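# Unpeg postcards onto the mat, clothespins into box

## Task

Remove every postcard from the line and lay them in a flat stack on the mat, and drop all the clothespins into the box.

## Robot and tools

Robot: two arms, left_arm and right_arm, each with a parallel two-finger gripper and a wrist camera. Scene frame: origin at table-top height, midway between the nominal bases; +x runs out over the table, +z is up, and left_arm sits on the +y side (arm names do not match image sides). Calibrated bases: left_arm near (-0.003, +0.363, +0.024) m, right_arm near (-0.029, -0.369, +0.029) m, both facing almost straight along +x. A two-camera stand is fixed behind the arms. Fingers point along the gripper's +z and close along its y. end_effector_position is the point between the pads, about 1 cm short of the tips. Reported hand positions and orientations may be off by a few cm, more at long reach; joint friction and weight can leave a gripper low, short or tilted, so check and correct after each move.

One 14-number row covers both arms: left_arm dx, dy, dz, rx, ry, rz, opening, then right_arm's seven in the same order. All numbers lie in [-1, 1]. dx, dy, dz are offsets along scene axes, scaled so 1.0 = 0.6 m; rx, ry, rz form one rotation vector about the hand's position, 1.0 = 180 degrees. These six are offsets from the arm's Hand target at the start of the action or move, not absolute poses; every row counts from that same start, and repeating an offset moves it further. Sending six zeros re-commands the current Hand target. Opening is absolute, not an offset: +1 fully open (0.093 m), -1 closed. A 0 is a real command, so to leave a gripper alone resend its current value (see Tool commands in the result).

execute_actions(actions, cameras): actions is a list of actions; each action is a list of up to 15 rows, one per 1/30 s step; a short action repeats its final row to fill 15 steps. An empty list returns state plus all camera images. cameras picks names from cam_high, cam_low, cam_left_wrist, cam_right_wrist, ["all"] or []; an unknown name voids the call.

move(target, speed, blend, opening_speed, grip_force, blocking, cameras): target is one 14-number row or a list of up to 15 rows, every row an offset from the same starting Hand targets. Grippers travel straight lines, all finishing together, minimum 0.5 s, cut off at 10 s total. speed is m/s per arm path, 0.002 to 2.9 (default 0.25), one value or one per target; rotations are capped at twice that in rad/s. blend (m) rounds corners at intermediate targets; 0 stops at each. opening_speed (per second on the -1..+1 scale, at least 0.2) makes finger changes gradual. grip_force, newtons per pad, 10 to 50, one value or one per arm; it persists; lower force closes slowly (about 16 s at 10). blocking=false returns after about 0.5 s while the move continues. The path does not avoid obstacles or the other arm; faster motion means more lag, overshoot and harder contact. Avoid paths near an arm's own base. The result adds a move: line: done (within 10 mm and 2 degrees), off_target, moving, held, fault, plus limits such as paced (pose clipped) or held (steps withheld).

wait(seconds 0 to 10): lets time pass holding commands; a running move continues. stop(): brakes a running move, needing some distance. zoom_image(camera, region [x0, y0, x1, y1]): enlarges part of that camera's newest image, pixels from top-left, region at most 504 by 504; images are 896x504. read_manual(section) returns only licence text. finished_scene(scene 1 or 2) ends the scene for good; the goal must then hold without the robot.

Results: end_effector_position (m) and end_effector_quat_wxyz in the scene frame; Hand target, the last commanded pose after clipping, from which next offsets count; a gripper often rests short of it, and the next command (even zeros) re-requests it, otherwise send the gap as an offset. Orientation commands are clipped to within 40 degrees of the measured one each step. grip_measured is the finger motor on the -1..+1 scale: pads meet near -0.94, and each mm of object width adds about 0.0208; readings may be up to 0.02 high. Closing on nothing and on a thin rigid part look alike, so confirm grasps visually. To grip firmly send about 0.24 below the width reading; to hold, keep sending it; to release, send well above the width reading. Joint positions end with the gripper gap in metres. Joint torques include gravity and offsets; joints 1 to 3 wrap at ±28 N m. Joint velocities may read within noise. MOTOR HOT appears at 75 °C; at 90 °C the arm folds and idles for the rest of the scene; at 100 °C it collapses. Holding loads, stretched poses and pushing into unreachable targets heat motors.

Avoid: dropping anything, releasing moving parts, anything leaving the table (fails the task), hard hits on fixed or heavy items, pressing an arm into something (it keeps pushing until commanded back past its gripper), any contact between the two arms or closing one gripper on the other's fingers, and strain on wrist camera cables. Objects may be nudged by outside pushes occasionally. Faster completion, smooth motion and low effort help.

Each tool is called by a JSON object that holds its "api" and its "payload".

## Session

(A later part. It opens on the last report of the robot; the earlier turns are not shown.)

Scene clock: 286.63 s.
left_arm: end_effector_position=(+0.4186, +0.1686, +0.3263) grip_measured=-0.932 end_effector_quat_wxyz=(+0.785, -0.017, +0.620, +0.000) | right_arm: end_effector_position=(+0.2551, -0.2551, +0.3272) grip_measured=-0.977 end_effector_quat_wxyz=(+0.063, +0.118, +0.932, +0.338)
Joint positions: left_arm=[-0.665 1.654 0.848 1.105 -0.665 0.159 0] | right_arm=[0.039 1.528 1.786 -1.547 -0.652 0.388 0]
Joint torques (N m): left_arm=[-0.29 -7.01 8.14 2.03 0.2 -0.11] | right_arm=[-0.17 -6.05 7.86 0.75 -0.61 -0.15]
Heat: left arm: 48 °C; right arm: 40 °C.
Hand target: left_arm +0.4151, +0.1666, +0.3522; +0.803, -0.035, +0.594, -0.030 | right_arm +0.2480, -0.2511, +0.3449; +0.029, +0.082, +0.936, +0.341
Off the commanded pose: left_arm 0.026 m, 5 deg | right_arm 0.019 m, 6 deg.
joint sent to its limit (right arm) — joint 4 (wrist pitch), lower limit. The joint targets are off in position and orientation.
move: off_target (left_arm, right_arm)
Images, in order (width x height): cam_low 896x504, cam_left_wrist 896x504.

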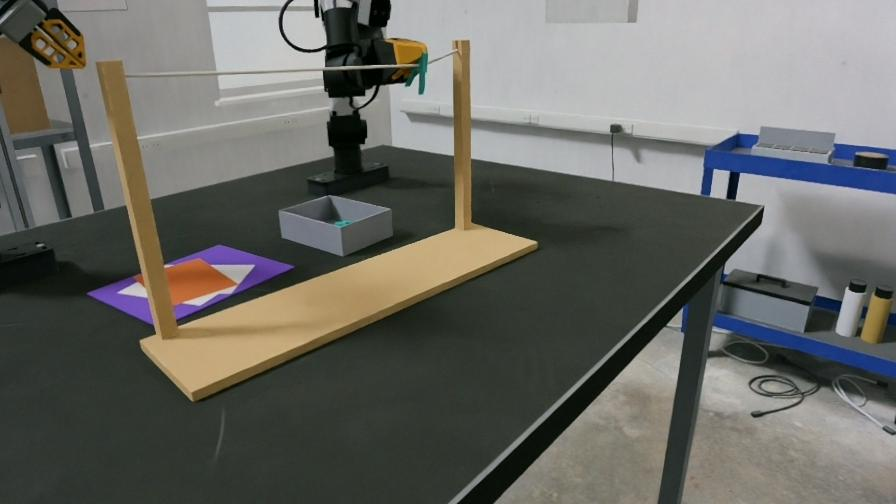

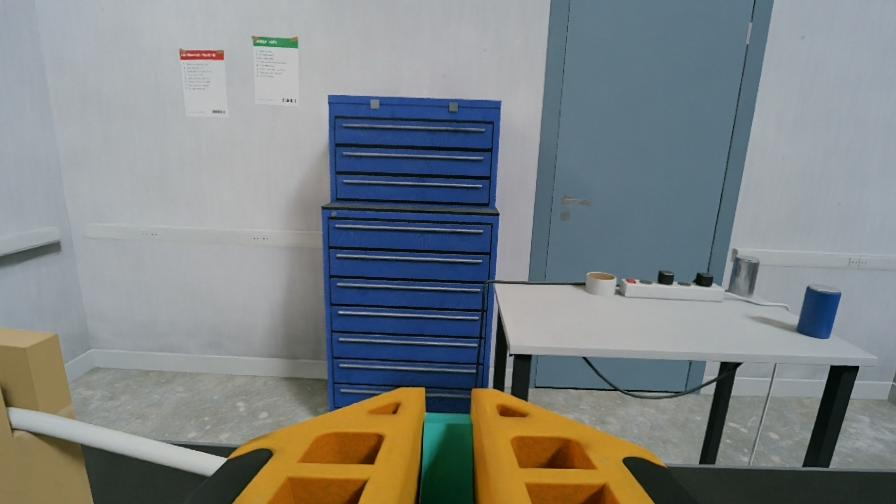

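{"api": "move", "payload": {"target": [-0.005,0.0,0,0,0.45,0,-1,0,0,0,0,0,0,-1], "speed": 0.25, "cameras": ["cam_left_wrist","cam_low","cam_high","cam_right_wrist"]}}

Scene clock: 290.60 s.
left_arm: end_effector_position=(+0.4164, +0.1684, +0.3462) grip_measured=-0.932 end_effector_quat_wxyz=(+0.309, -0.033, +0.950, -0.030) | right_arm: end_effector_position=(+0.2551, -0.2551, +0.3272) grip_measured=-0.977 end_effector_quat_wxyz=(+0.063, +0.118, +0.932, +0.338)
Joint positions: left_arm=[-0.539 2.093 2.633 -1.533 -0.271 -0.522 0] | right_arm=[0.039 1.528 1.786 -1.547 -0.652 0.388 0]
Joint torques (N m): left_arm=[-0.12 -7.3 8.03 1.05 0 0.03] | right_arm=[-0.09 -6.06 7.82 0.76 -0.61 -0.16]
Heat: left arm: 49 °C; right arm: 40 °C.
Hand target: left_arm +0.4121, +0.1666, +0.3522; +0.225, -0.046, +0.973, +0.000 | right_arm +0.2480, -0.2511, +0.3449; +0.029, +0.082, +0.936, +0.341
Off the commanded pose: left_arm 0.008 m, 11 deg | right_arm 0.019 m, 6 deg.
joint sent to its limit (left arm) — joint 4 (wrist pitch), lower limit. The joint targets are off in position and orientation.
joint sent to its limit (right arm) — joint 4 (wrist pitch), lower limit. The joint targets are off in position and orientation.
move: off_target (left_arm, right_arm)

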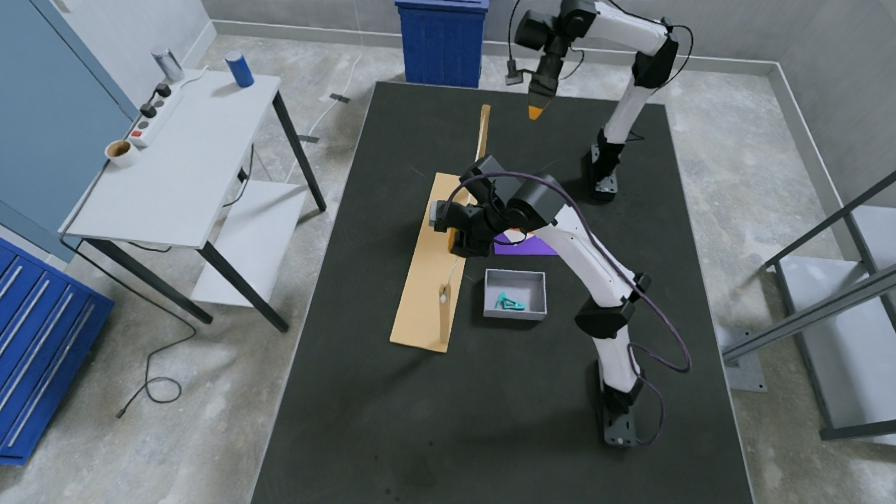

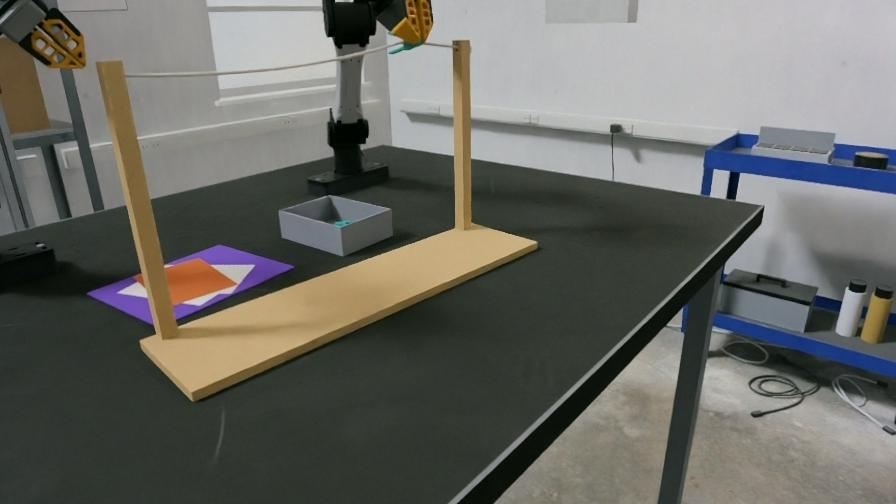

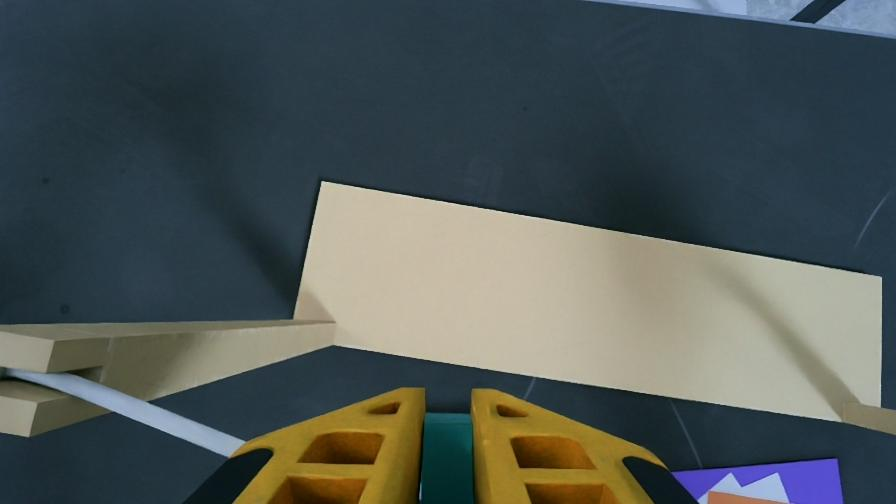

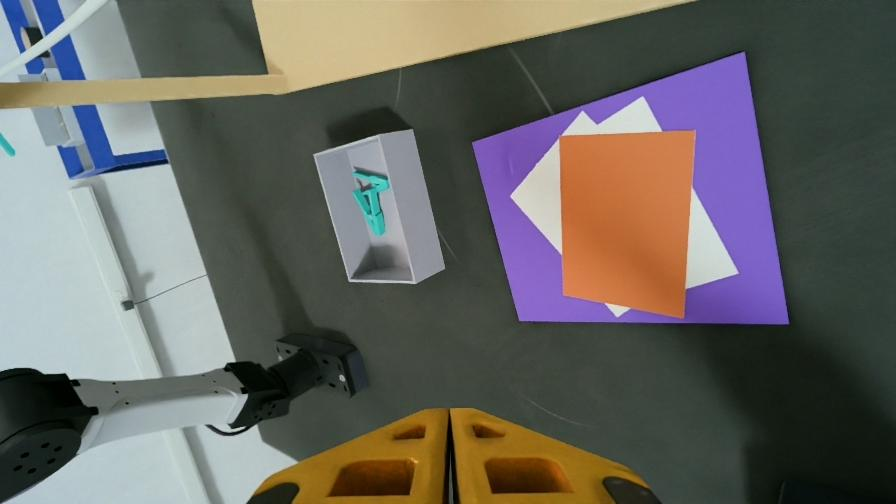

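{"api": "move", "payload": {"target": [0,0,0,0,0,0,-1,0.006,0.002,0.167,0.056,-0.448,0.249,0.2], "speed": 0.4, "cameras": ["cam_right_wrist","cam_high"]}}

Scene clock: 294.63 s.
left_arm: end_effector_position=(+0.4164, +0.1684, +0.3462) grip_measured=-0.932 end_effector_quat_wxyz=(+0.309, -0.033, +0.950, -0.030) | right_arm: end_effector_position=(+0.2565, -0.2506, +0.4304) grip_measured=+0.198 end_effector_quat_wxyz=(+0.468, -0.475, +0.648, +0.367)
Joint positions: left_arm=[-0.539 2.093 2.633 -1.533 -0.271 -0.522 0] | right_arm=[-0.153 1.526 1.884 -1.547 -1.25 -1.139 0.055]
Joint torques (N m): left_arm=[-0.03 -7.25 8.01 1.05 0.01 0.02] | right_arm=[-0.17 -4.1 7.73 0.76 -0.9 -0.15]
Heat: left arm: 49 °C; right arm: 40 °C.
Hand target: left_arm +0.4121, +0.1666, +0.3522; +0.225, -0.046, +0.973, +0.000 | right_arm +0.2516, -0.2499, +0.4451; +0.484, -0.483, +0.629, +0.370
Off the commanded pose: left_arm 0.008 m, 11 deg | right_arm 0.016 m, 3 deg.
joint sent to its limit (left arm) — joint 4 (wrist pitch), lower limit. The joint targets are off in position and orientation.
joint sent to its limit (right arm) — joint 4 (wrist pitch), lower limit. The joint targets are off in position, not in orientation.
move: off_target (left_arm, right_arm)
Images, in order (width x height): cam_high 896x504, cam_right_wrist 896x504.

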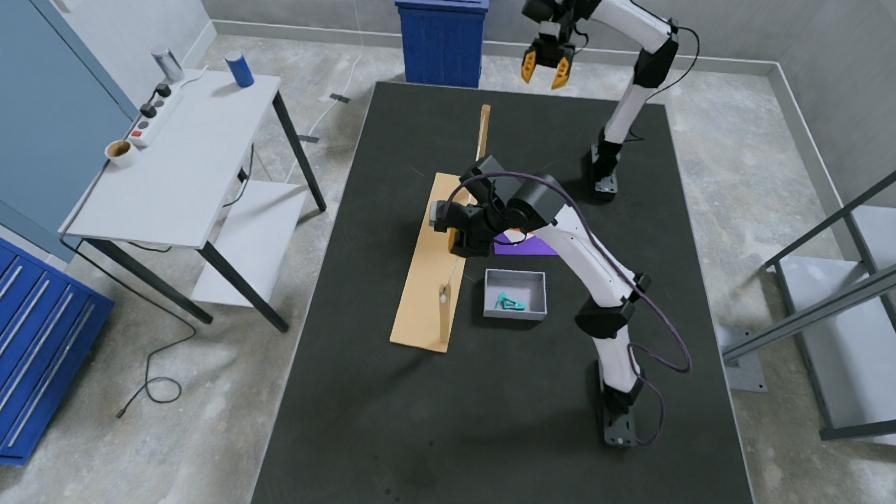

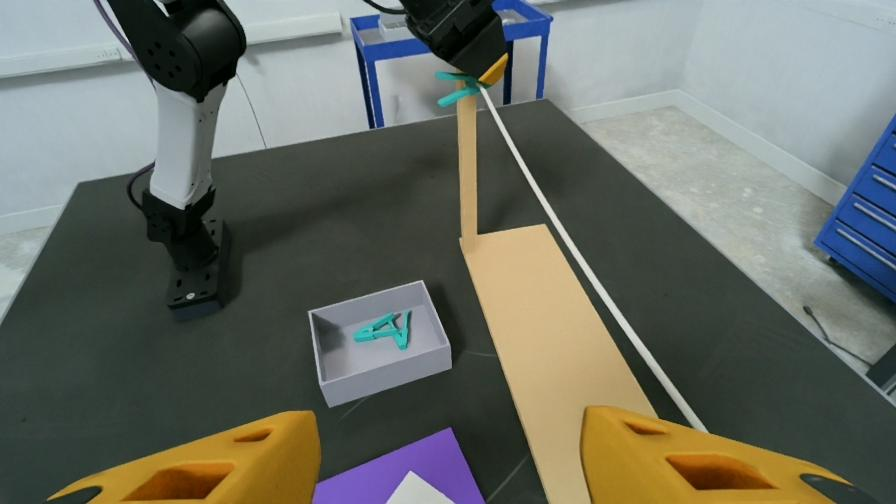

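{"api": "move", "payload": {"target": [0,0,0,0,0,0,-1,0.03,0.48,-0.24,-0.182,-0.622,-0.121,0.2], "speed": 0.4, "cameras": ["cam_right_wrist","cam_high","cam_low"]}}

Scene clock: 298.80 s.
left_arm: end_effector_position=(+0.4164, +0.1684, +0.3462) grip_measured=-0.932 end_effector_quat_wxyz=(+0.309, -0.033, +0.950, -0.030) | right_arm: end_effector_position=(+0.2689, +0.0377, +0.2685) grip_measured=+0.198 end_effector_quat_wxyz=(+0.673, -0.606, +0.100, -0.412)
Joint positions: left_arm=[-0.539 2.093 2.633 -1.533 -0.271 -0.522 0] | right_arm=[0.976 1.875 0.807 1.317 0.117 -1.987 0.055]
Joint torques (N m): left_arm=[-0.1 -7.31 8.03 1.05 0.01 0.02] | right_arm=[0.14 -7.23 8.2 2.78 -0.02 -0.08]
Heat: left arm: 48 °C; right arm: 40 °C.
Hand target: left_arm +0.4121, +0.1666, +0.3522; +0.225, -0.046, +0.973, +0.000 | right_arm +0.2696, +0.0381, +0.3011; +0.701, -0.562, +0.093, -0.429
Off the commanded pose: left_arm 0.008 m, 11 deg | right_arm 0.033 m, 6 deg.
joint sent to its limit (left arm) — joint 4 (wrist pitch), lower limit. The joint targets are off in position and orientation.
move: off_target (left_arm, right_arm)
Images, in order (width x height): cam_high 896x504, cam_low 896x504, cam_right_wrist 896x504.

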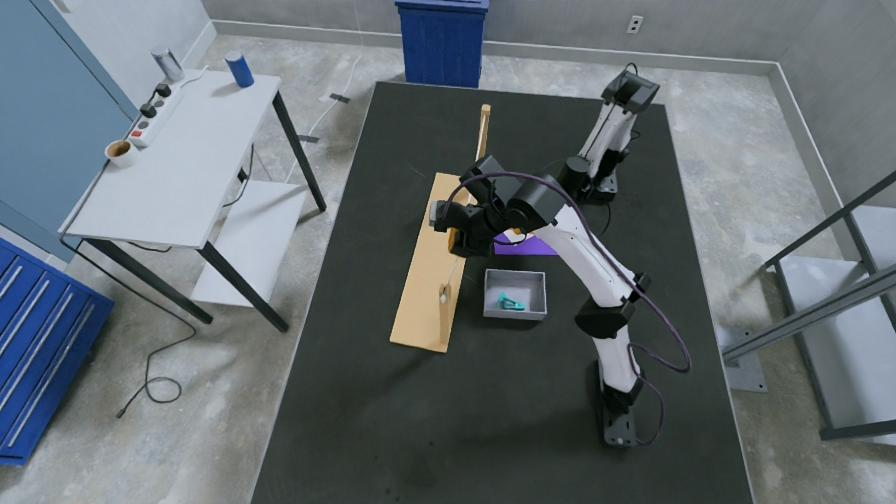

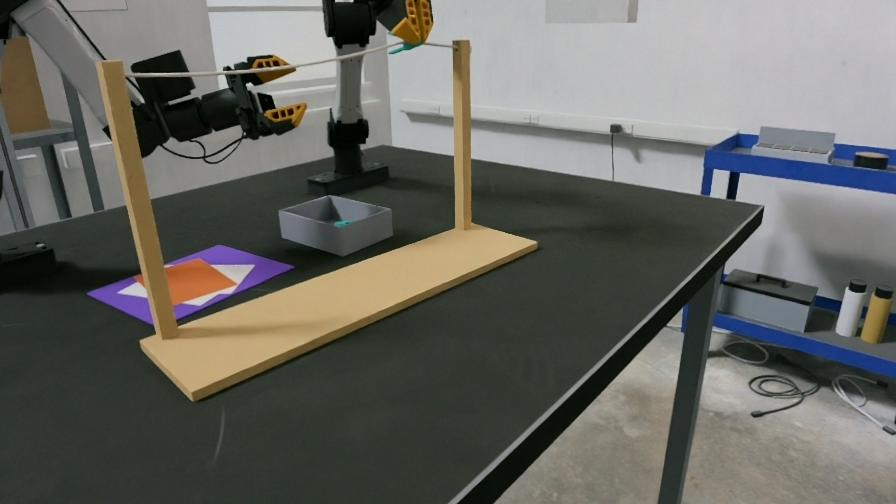

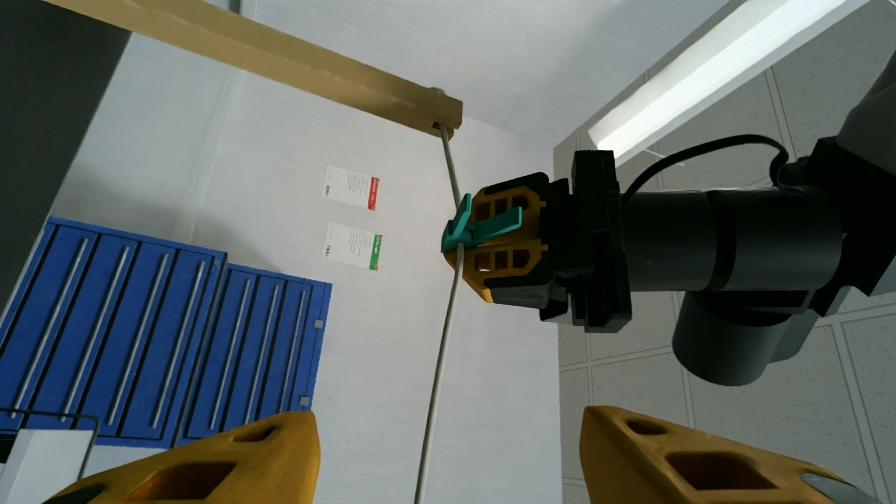

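{"api": "move", "payload": {"target": [0,0,0,0,0,0,-1,0.10,0.11,0.062,0.05,0.06,0.02,0.2], "speed": 0.15, "cameras": ["cam_right_wrist","cam_low"]}}

Scene clock: 301.53 s.
left_arm: end_effector_position=(+0.4164, +0.1684, +0.3462) grip_measured=-0.932 end_effector_quat_wxyz=(+0.309, -0.033, +0.950, -0.030) | right_arm: end_effector_position=(+0.3208, +0.1035, +0.3269) grip_measured=+0.198 end_effector_quat_wxyz=(+0.740, -0.552, +0.164, -0.347)
Joint positions: left_arm=[-0.539 2.093 2.633 -1.533 -0.271 -0.522 0] | right_arm=[0.965 2.062 1.278 1.13 0.117 -1.763 0.055]
Joint torques (N m): left_arm=[-0.08 -7.27 8.03 1.05 0.01 0.02] | right_arm=[-0.27 -9.54 9.62 1.65 0.07 0.23]
Heat: left arm: 48 °C; right arm: 41 °C.
Hand target: left_arm +0.4121, +0.1666, +0.3522; +0.225, -0.046, +0.973, +0.000 | right_arm +0.3296, +0.1041, +0.3383; +0.744, -0.546, +0.174, -0.343
Off the commanded pose: left_arm 0.008 m, 11 deg | right_arm 0.014 m, 1 deg.
joint sent to its limit (left arm) — joint 4 (wrist pitch), lower limit. The joint targets are off in position and orientation.
move: off_target (left_arm, right_arm)
Images, in order (width x height): cam_low 896x504, cam_right_wrist 896x504.

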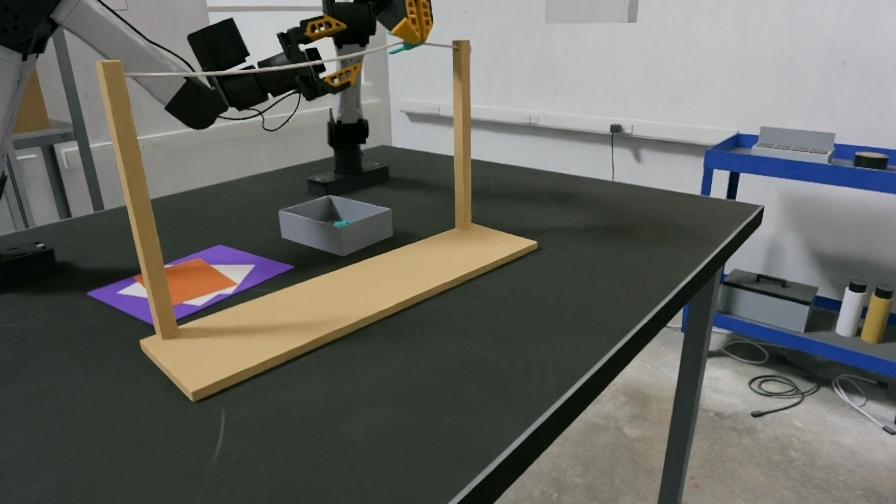

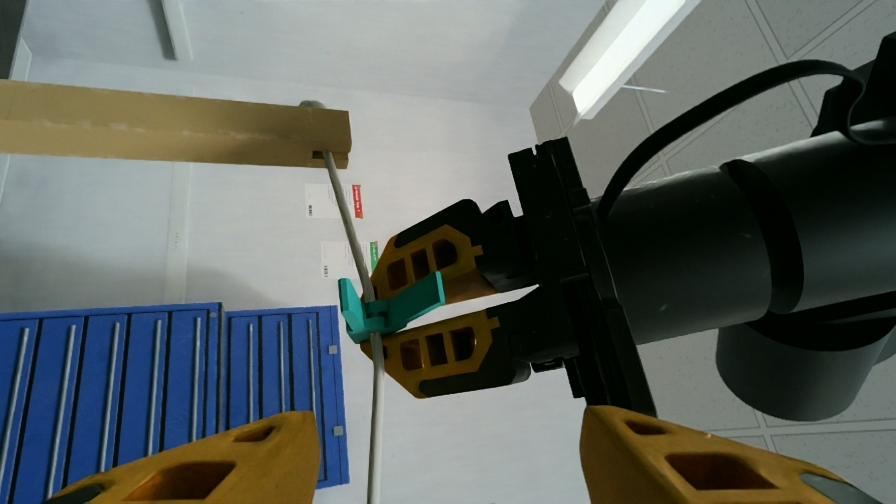

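{"api": "move", "payload": {"target": [0,0,0,0,0,0,-1,0.066,0.062,0.005,0,0,0,0.2], "speed": 0.1, "cameras": ["cam_right_wrist","cam_low"]}}

Scene clock: 303.30 s.
left_arm: end_effector_position=(+0.4164, +0.1684, +0.3462) grip_measured=-0.932 end_effector_quat_wxyz=(+0.309, -0.033, +0.950, -0.030) | right_arm: end_effector_position=(+0.3676, +0.1367, +0.3281) grip_measured=+0.198 end_effector_quat_wxyz=(+0.735, -0.550, +0.175, -0.356)
Joint positions: left_arm=[-0.539 2.093 2.633 -1.533 -0.271 -0.522 0] | right_arm=[0.934 2.243 1.585 1.001 0.117 -1.755 0.055]
Joint torques (N m): left_arm=[-0.1 -7.27 7.99 1.05 0 0.03] | right_arm=[-0.35 -11.03 9.99 1.66 -0.15 0.23]
Heat: left arm: 48 °C; right arm: 41 °C.
Hand target: left_arm +0.4121, +0.1666, +0.3522; +0.225, -0.046, +0.973, +0.000 | right_arm +0.3692, +0.1413, +0.3413; +0.744, -0.546, +0.174, -0.343
Off the commanded pose: left_arm 0.008 m, 11 deg | right_arm 0.014 m, 2 deg.
joint sent to its limit (left arm) — joint 4 (wrist pitch), lower limit. The joint targets are off in position and orientation.
move: off_target (left_arm, right_arm)
Images, in order (width x height): cam_low 896x504, cam_right_wrist 896x504.

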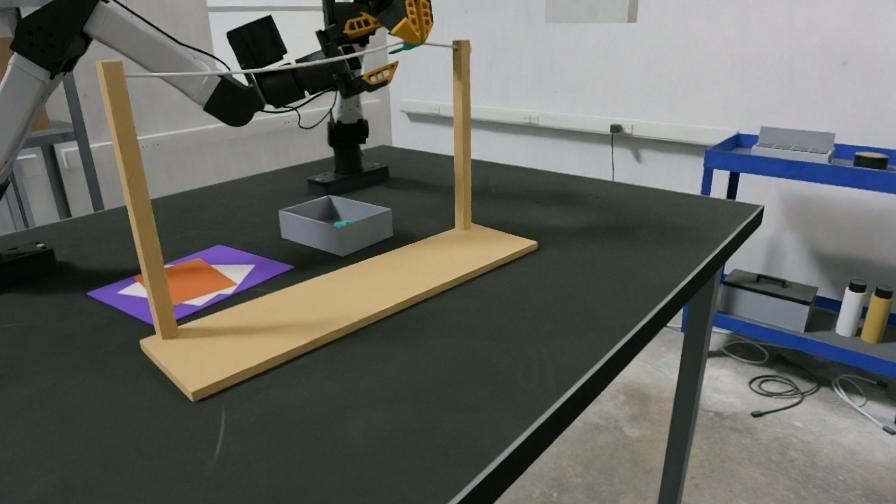

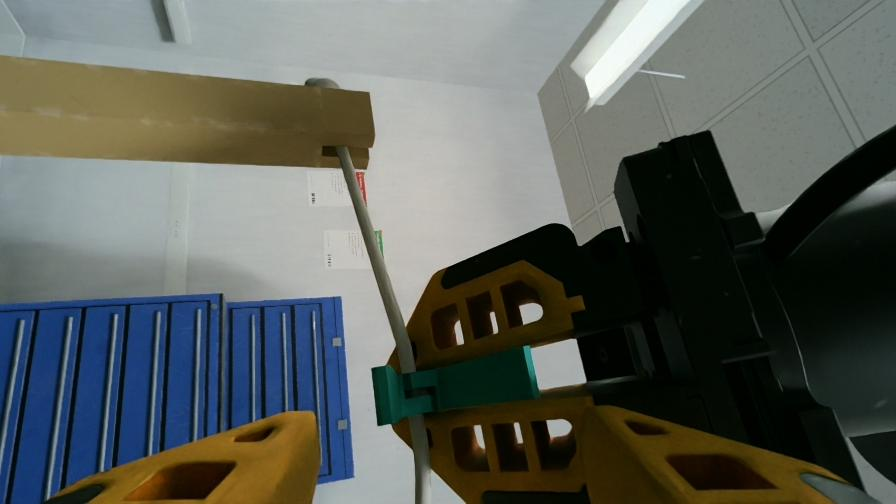

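{"api": "move", "payload": {"target": [0,0,0,0,0,0,-1,0.004,0.032,0.0,0,0,0,0.2], "speed": 0.06, "cameras": ["cam_right_wrist","cam_low"]}}

Scene clock: 304.87 s.
left_arm: end_effector_position=(+0.4164, +0.1683, +0.3460) grip_measured=-0.932 end_effector_quat_wxyz=(+0.308, -0.033, +0.950, -0.032) | right_arm: end_effector_position=(+0.3681, +0.1583, +0.3246) grip_measured=+0.198 end_effector_quat_wxyz=(+0.737, -0.555, +0.170, -0.348)
Joint positions: left_arm=[-0.537 2.093 2.633 -1.533 -0.266 -0.522 0] | right_arm=[0.953 2.307 1.689 0.954 0.115 -1.755 0.055]
Joint torques (N m): left_arm=[-0.23 -7.27 8.02 1.04 -0.03 0.02] | right_arm=[0.47 -11.6 10.4 1.68 0.03 0.16]
Heat: left arm: 48 °C; right arm: 41 °C.
Hand target: left_arm +0.4121, +0.1666, +0.3522; +0.225, -0.046, +0.973, +0.000 | right_arm +0.3716, +0.1605, +0.3413; +0.744, -0.546, +0.174, -0.343
Off the commanded pose: left_arm 0.008 m, 11 deg | right_arm 0.017 m, 1 deg.
joint sent to its limit (left arm) — joint 4 (wrist pitch), lower limit. The joint targets are off in position and orientation.
move: off_target (left_arm, right_arm)
Images, in order (width x height): cam_low 896x504, cam_right_wrist 896x504.

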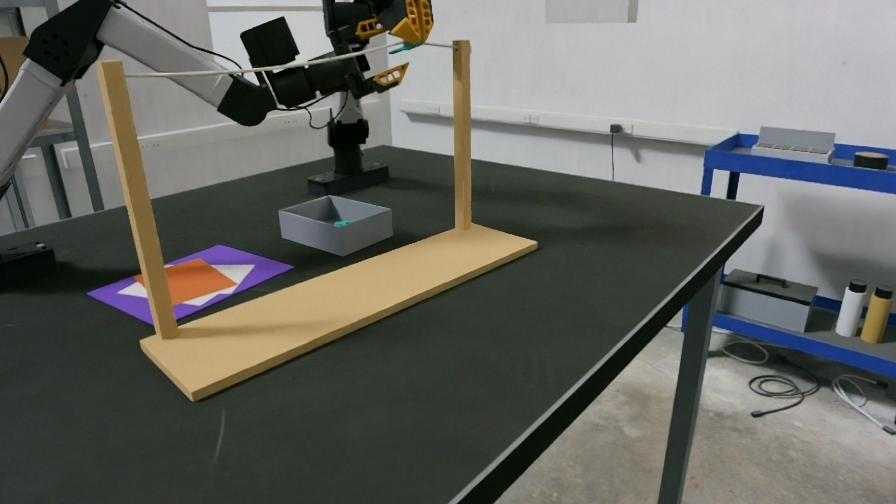

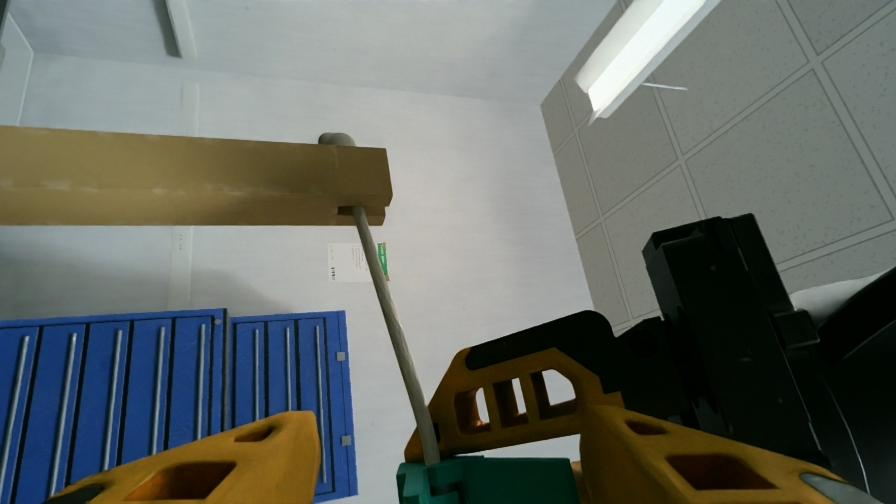

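{"api": "move", "payload": {"target": [0,0,0,0,0,0,-1,-0.004,-0.006,0.02,0,0,0,0.2], "speed": 0.06, "cameras": ["cam_right_wrist"]}}

Scene clock: 306.03 s.
left_arm: end_effector_position=(+0.4164, +0.1683, +0.3460) grip_measured=-0.932 end_effector_quat_wxyz=(+0.308, -0.033, +0.950, -0.032) | right_arm: end_effector_position=(+0.3690, +0.1592, +0.3218) grip_measured=+0.198 end_effector_quat_wxyz=(+0.733, -0.560, +0.171, -0.347)
Joint positions: left_arm=[-0.537 2.093 2.633 -1.533 -0.266 -0.522 0] | right_arm=[0.953 2.307 1.691 0.938 0.117 -1.755 0.055]
Joint torques (N m): left_arm=[-0.21 -7.25 8.03 1.05 -0.04 0.03] | right_arm=[0.43 -14.43 9.55 1.61 0.03 0.16]
Heat: left arm: 48 °C; right arm: 41 °C.
Hand target: left_arm +0.4121, +0.1666, +0.3522; +0.225, -0.046, +0.973, +0.000 | right_arm +0.3692, +0.1569, +0.3533; +0.744, -0.546, +0.174, -0.343
Off the commanded pose: left_arm 0.008 m, 11 deg | right_arm 0.032 m, 2 deg.
joint sent to its limit (left arm) — joint 4 (wrist pitch), lower limit. The joint targets are off in position and orientation.
move: off_target (left_arm, right_arm)
Images, in order (width x height): cam_right_wrist 896x504.

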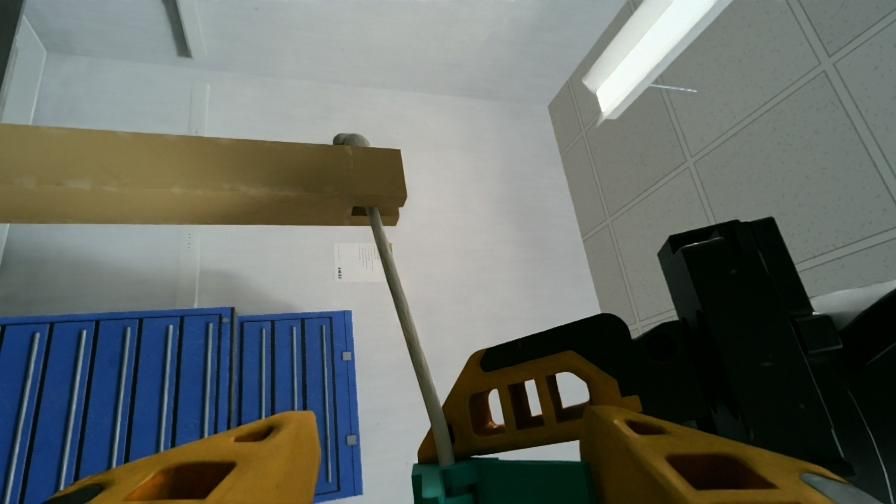

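{"api": "move", "payload": {"target": [0,0,0,0,0,0,-1,-0.004,-0.008,0.02,0,0,0,0.2], "speed": 0.06, "cameras": ["cam_right_wrist"]}}

Scene clock: 307.13 s.
left_arm: end_effector_position=(+0.4164, +0.1683, +0.3460) grip_measured=-0.932 end_effector_quat_wxyz=(+0.308, -0.033, +0.950, -0.032) | right_arm: end_effector_position=(+0.3691, +0.1594, +0.3220) grip_measured=+0.198 end_effector_quat_wxyz=(+0.727, -0.567, +0.172, -0.345)
Joint positions: left_arm=[-0.537 2.093 2.633 -1.533 -0.266 -0.522 0] | right_arm=[0.953 2.296 1.691 0.909 0.117 -1.755 0.055]
Joint torques (N m): left_arm=[-0.18 -7.25 8.02 1.06 -0.02 0.02] | right_arm=[0.28 -16.35 8.84 1.66 0 0.18]
Heat: left arm: 48 °C; right arm: 41 °C.
Hand target: left_arm +0.4121, +0.1666, +0.3522; +0.225, -0.046, +0.973, +0.000 | right_arm +0.3668, +0.1521, +0.3653; +0.744, -0.546, +0.174, -0.343
Off the commanded pose: left_arm 0.008 m, 11 deg | right_arm 0.044 m, 3 deg.
joint sent to its limit (left arm) — joint 4 (wrist pitch), lower limit. The joint targets are off in position and orientation.
move: off_target (left_arm, right_arm)
Images, in order (width x height): cam_right_wrist 896x504.

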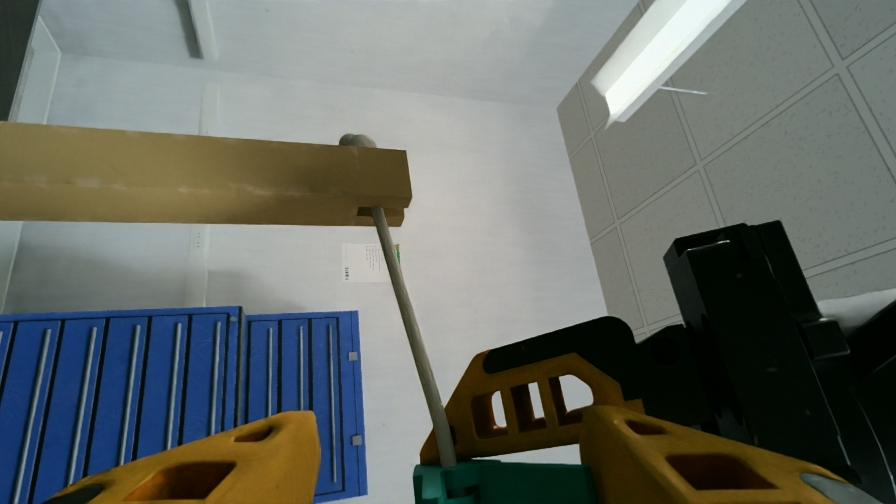

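{"api": "move", "payload": {"target": [0,0,0,0,0,0,-1,0,0,0.015,0,0,0,0.2], "speed": 0.06, "cameras": ["cam_right_wrist"]}}

Scene clock: 308.27 s.
left_arm: end_effector_position=(+0.4164, +0.1683, +0.3460) grip_measured=-0.932 end_effector_quat_wxyz=(+0.308, -0.033, +0.950, -0.032) | right_arm: end_effector_position=(+0.3690, +0.1596, +0.3215) grip_measured=+0.198 end_effector_quat_wxyz=(+0.722, -0.575, +0.173, -0.343)
Joint positions: left_arm=[-0.537 2.093 2.633 -1.533 -0.266 -0.522 0] | right_arm=[0.953 2.286 1.689 0.88 0.115 -1.755 0.055]
Joint torques (N m): left_arm=[-0.25 -7.3 8.01 1.07 -0.03 0.02] | right_arm=[0.32 -16.55 10.02 1.72 0.01 0.18]
Heat: left arm: 48 °C; right arm: 41 °C.
Hand target: left_arm +0.4121, +0.1666, +0.3522; +0.225, -0.046, +0.973, +0.000 | right_arm +0.3668, +0.1521, +0.3743; +0.744, -0.546, +0.174, -0.343
Off the commanded pose: left_arm 0.008 m, 11 deg | right_arm 0.053 m, 4 deg.
joint sent to its limit (left arm) — joint 4 (wrist pitch), lower limit. The joint targets are off in position and orientation.
move: off_target (left_arm, right_arm)
Images, in order (width x height): cam_right_wrist 896x504.

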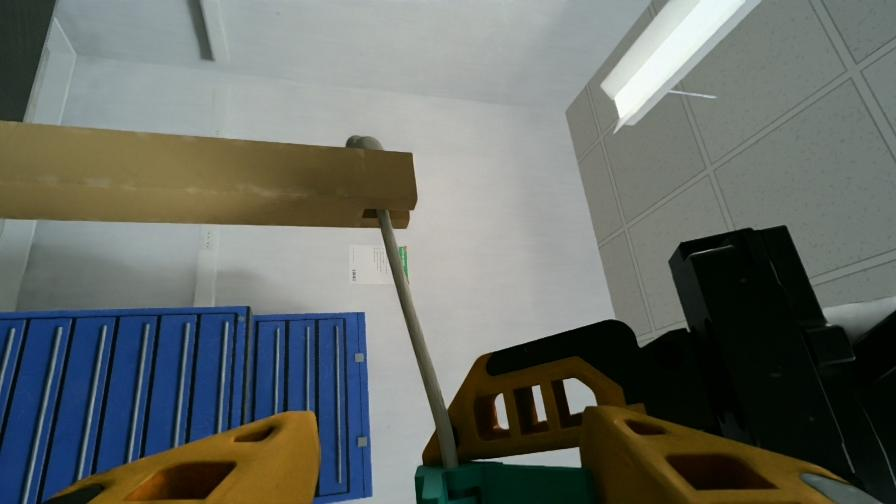

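{"api": "move", "payload": {"target": [0,0,0,0,0,0,-1,0,0.008,-0.03,0,0,0,0.2], "speed": 0.06, "cameras": ["all"]}}

{"api": "zoom_image", "payload": {"camera": "cam_low", "region": [220, 0, 480, 150]}}

{"api": "zoom_image", "payload": {"camera": "cam_high", "region": [400, 120, 600, 300]}}

Scene clock: 309.70 s.
left_arm: end_effector_position=(+0.4164, +0.1683, +0.3460) grip_measured=-0.932 end_effector_quat_wxyz=(+0.308, -0.033, +0.950, -0.032) | right_arm: end_effector_position=(+0.3684, +0.1600, +0.3215) grip_measured=+0.198 end_effector_quat_wxyz=(+0.722, -0.575, +0.173, -0.343)
Joint positions: left_arm=[-0.537 2.093 2.633 -1.533 -0.266 -0.522 0] | right_arm=[0.954 2.286 1.689 0.88 0.117 -1.755 0.055]
Joint torques (N m): left_arm=[-0.23 -7.25 8.03 1.04 -0.04 0.03] | right_arm=[0.59 -13.34 9.52 2.14 0.07 0.15]
Heat: left arm: 48 °C; right arm: 41 °C.
Hand target: left_arm +0.4121, +0.1666, +0.3522; +0.225, -0.046, +0.973, +0.000 | right_arm +0.3668, +0.1569, +0.3563; +0.744, -0.546, +0.174, -0.343
Off the commanded pose: left_arm 0.008 m, 11 deg | right_arm 0.035 m, 4 deg.
joint sent to its limit (left arm) — joint 4 (wrist pitch), lower limit. The joint targets are off in position and orientation.
move: off_target (left_arm, right_arm)

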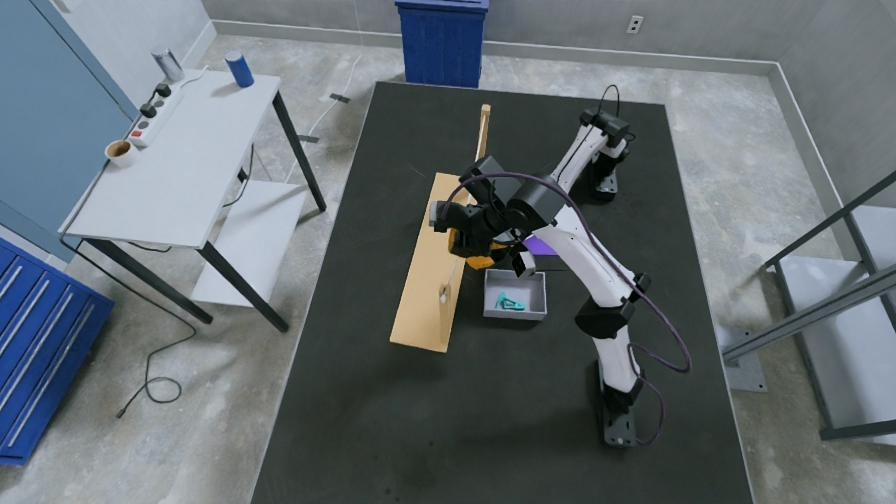

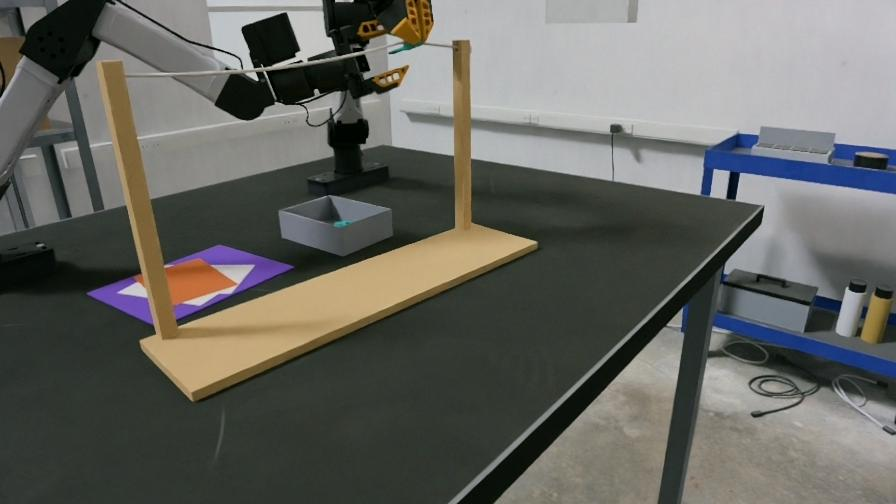

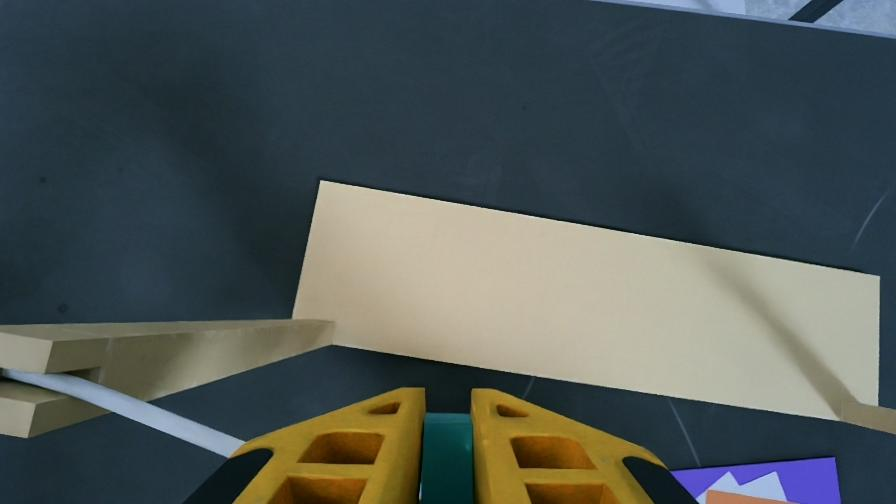

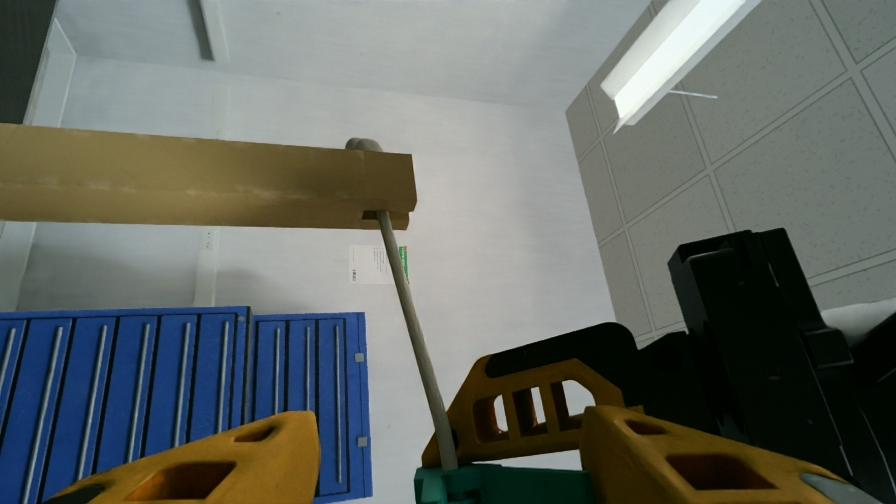

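Scaled by 1.938 from the camera's 896x504 image, which has a finer 1280x720 frame.

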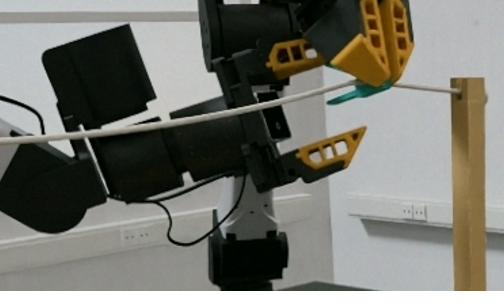

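Scaled by 2.520 from the camera's 896x504 image, which has a finer 1280x720 frame.

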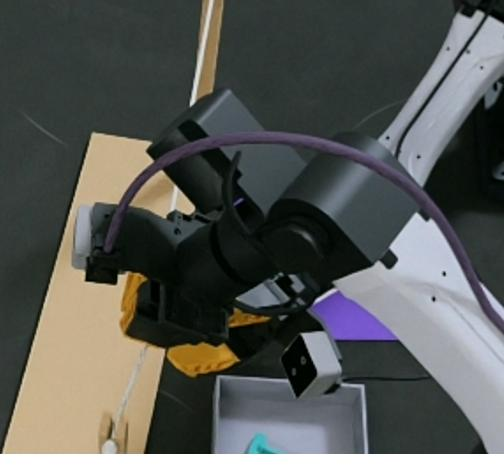

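{"api": "move", "payload": {"target": [0,0,0,0,0,0,-1,0,0,0.0,0,0,0,-1], "speed": 0.06, "opening_speed": 0.8, "cameras": ["all"]}}

{"api": "zoom_image", "payload": {"camera": "cam_low", "region": [220, 0, 480, 150]}}

Scene clock: 312.97 s.
left_arm: end_effector_position=(+0.4177, +0.1690, +0.3434) grip_measured=-0.932 end_effector_quat_wxyz=(+0.307, -0.034, +0.951, -0.027) | right_arm: end_effector_position=(+0.3655, +0.1612, +0.3326) grip_measured=-0.672 end_effector_quat_wxyz=(+0.737, -0.562, +0.173, -0.333)
Joint positions: left_arm=[-0.537 2.099 2.633 -1.535 -0.274 -0.522 0] | right_arm=[0.956 2.286 1.704 0.897 0.104 -1.731 0.013]
Joint torques (N m): left_arm=[-0.25 -7.86 8.03 1.06 -0.05 0.02] | right_arm=[0.5 -13.12 8.65 1.93 0.05 0.03]
Heat: left arm: 48 °C; right arm: 42 °C.
Hand target: left_arm +0.4121, +0.1666, +0.3522; +0.225, -0.046, +0.973, +0.000 | right_arm +0.3668, +0.1569, +0.3563; +0.744, -0.546, +0.174, -0.343
Off the commanded pose: left_arm 0.011 m, 10 deg | right_arm 0.024 m, 2 deg.
joint sent to its limit (left arm) — joint 4 (wrist pitch), lower limit. The joint targets are off in position and orientation.
move: off_target (left_arm, right_arm)

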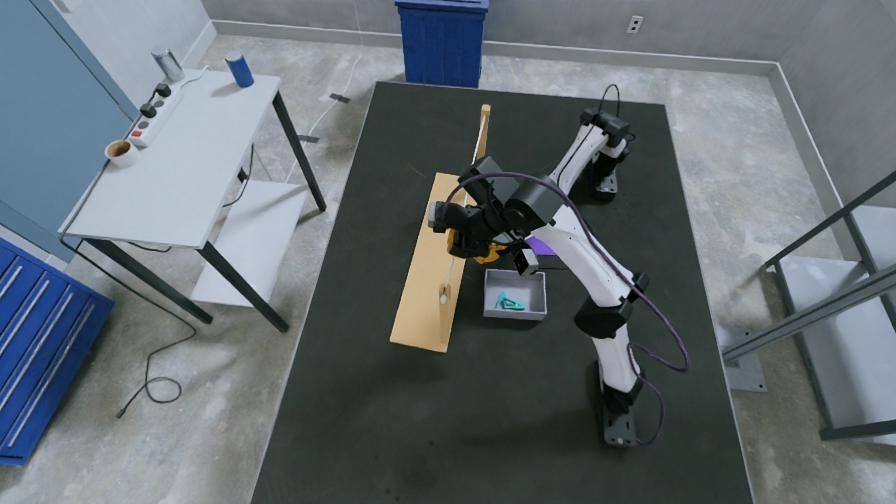

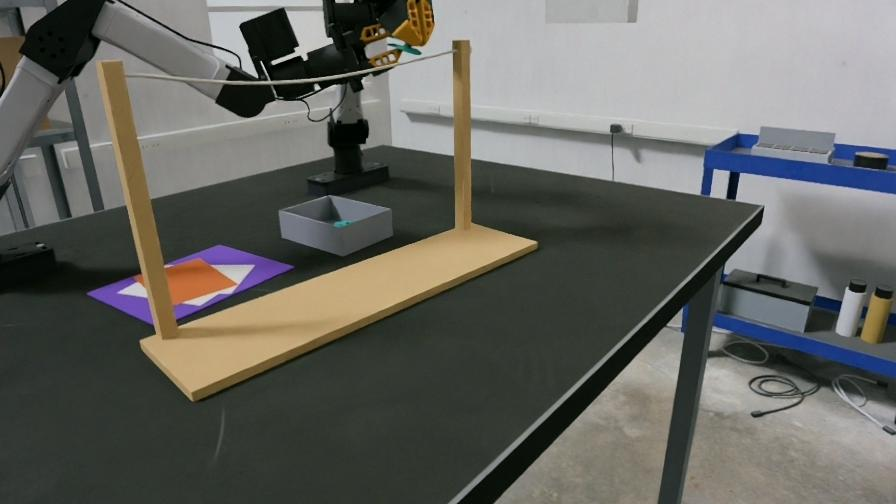

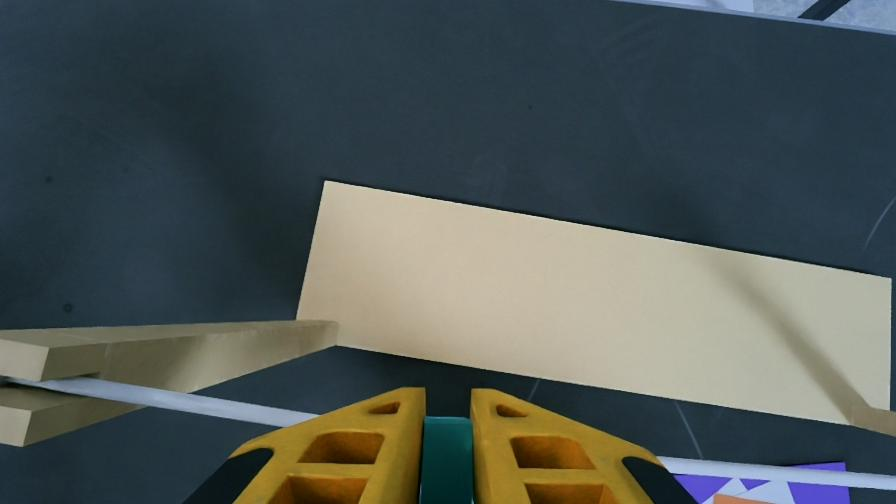

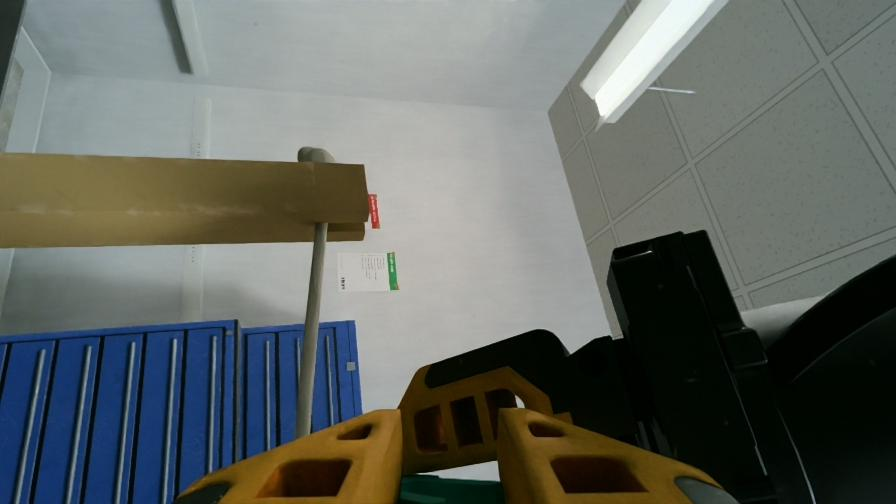

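Scaled by 1.938 from the camera's 896x504 image, which has a finer 1280x720 frame.

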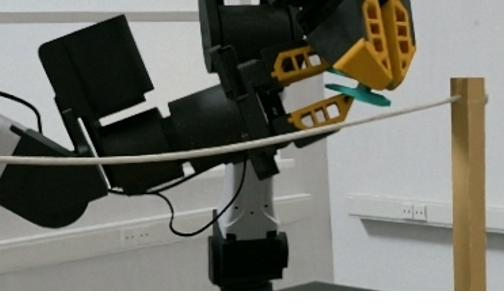

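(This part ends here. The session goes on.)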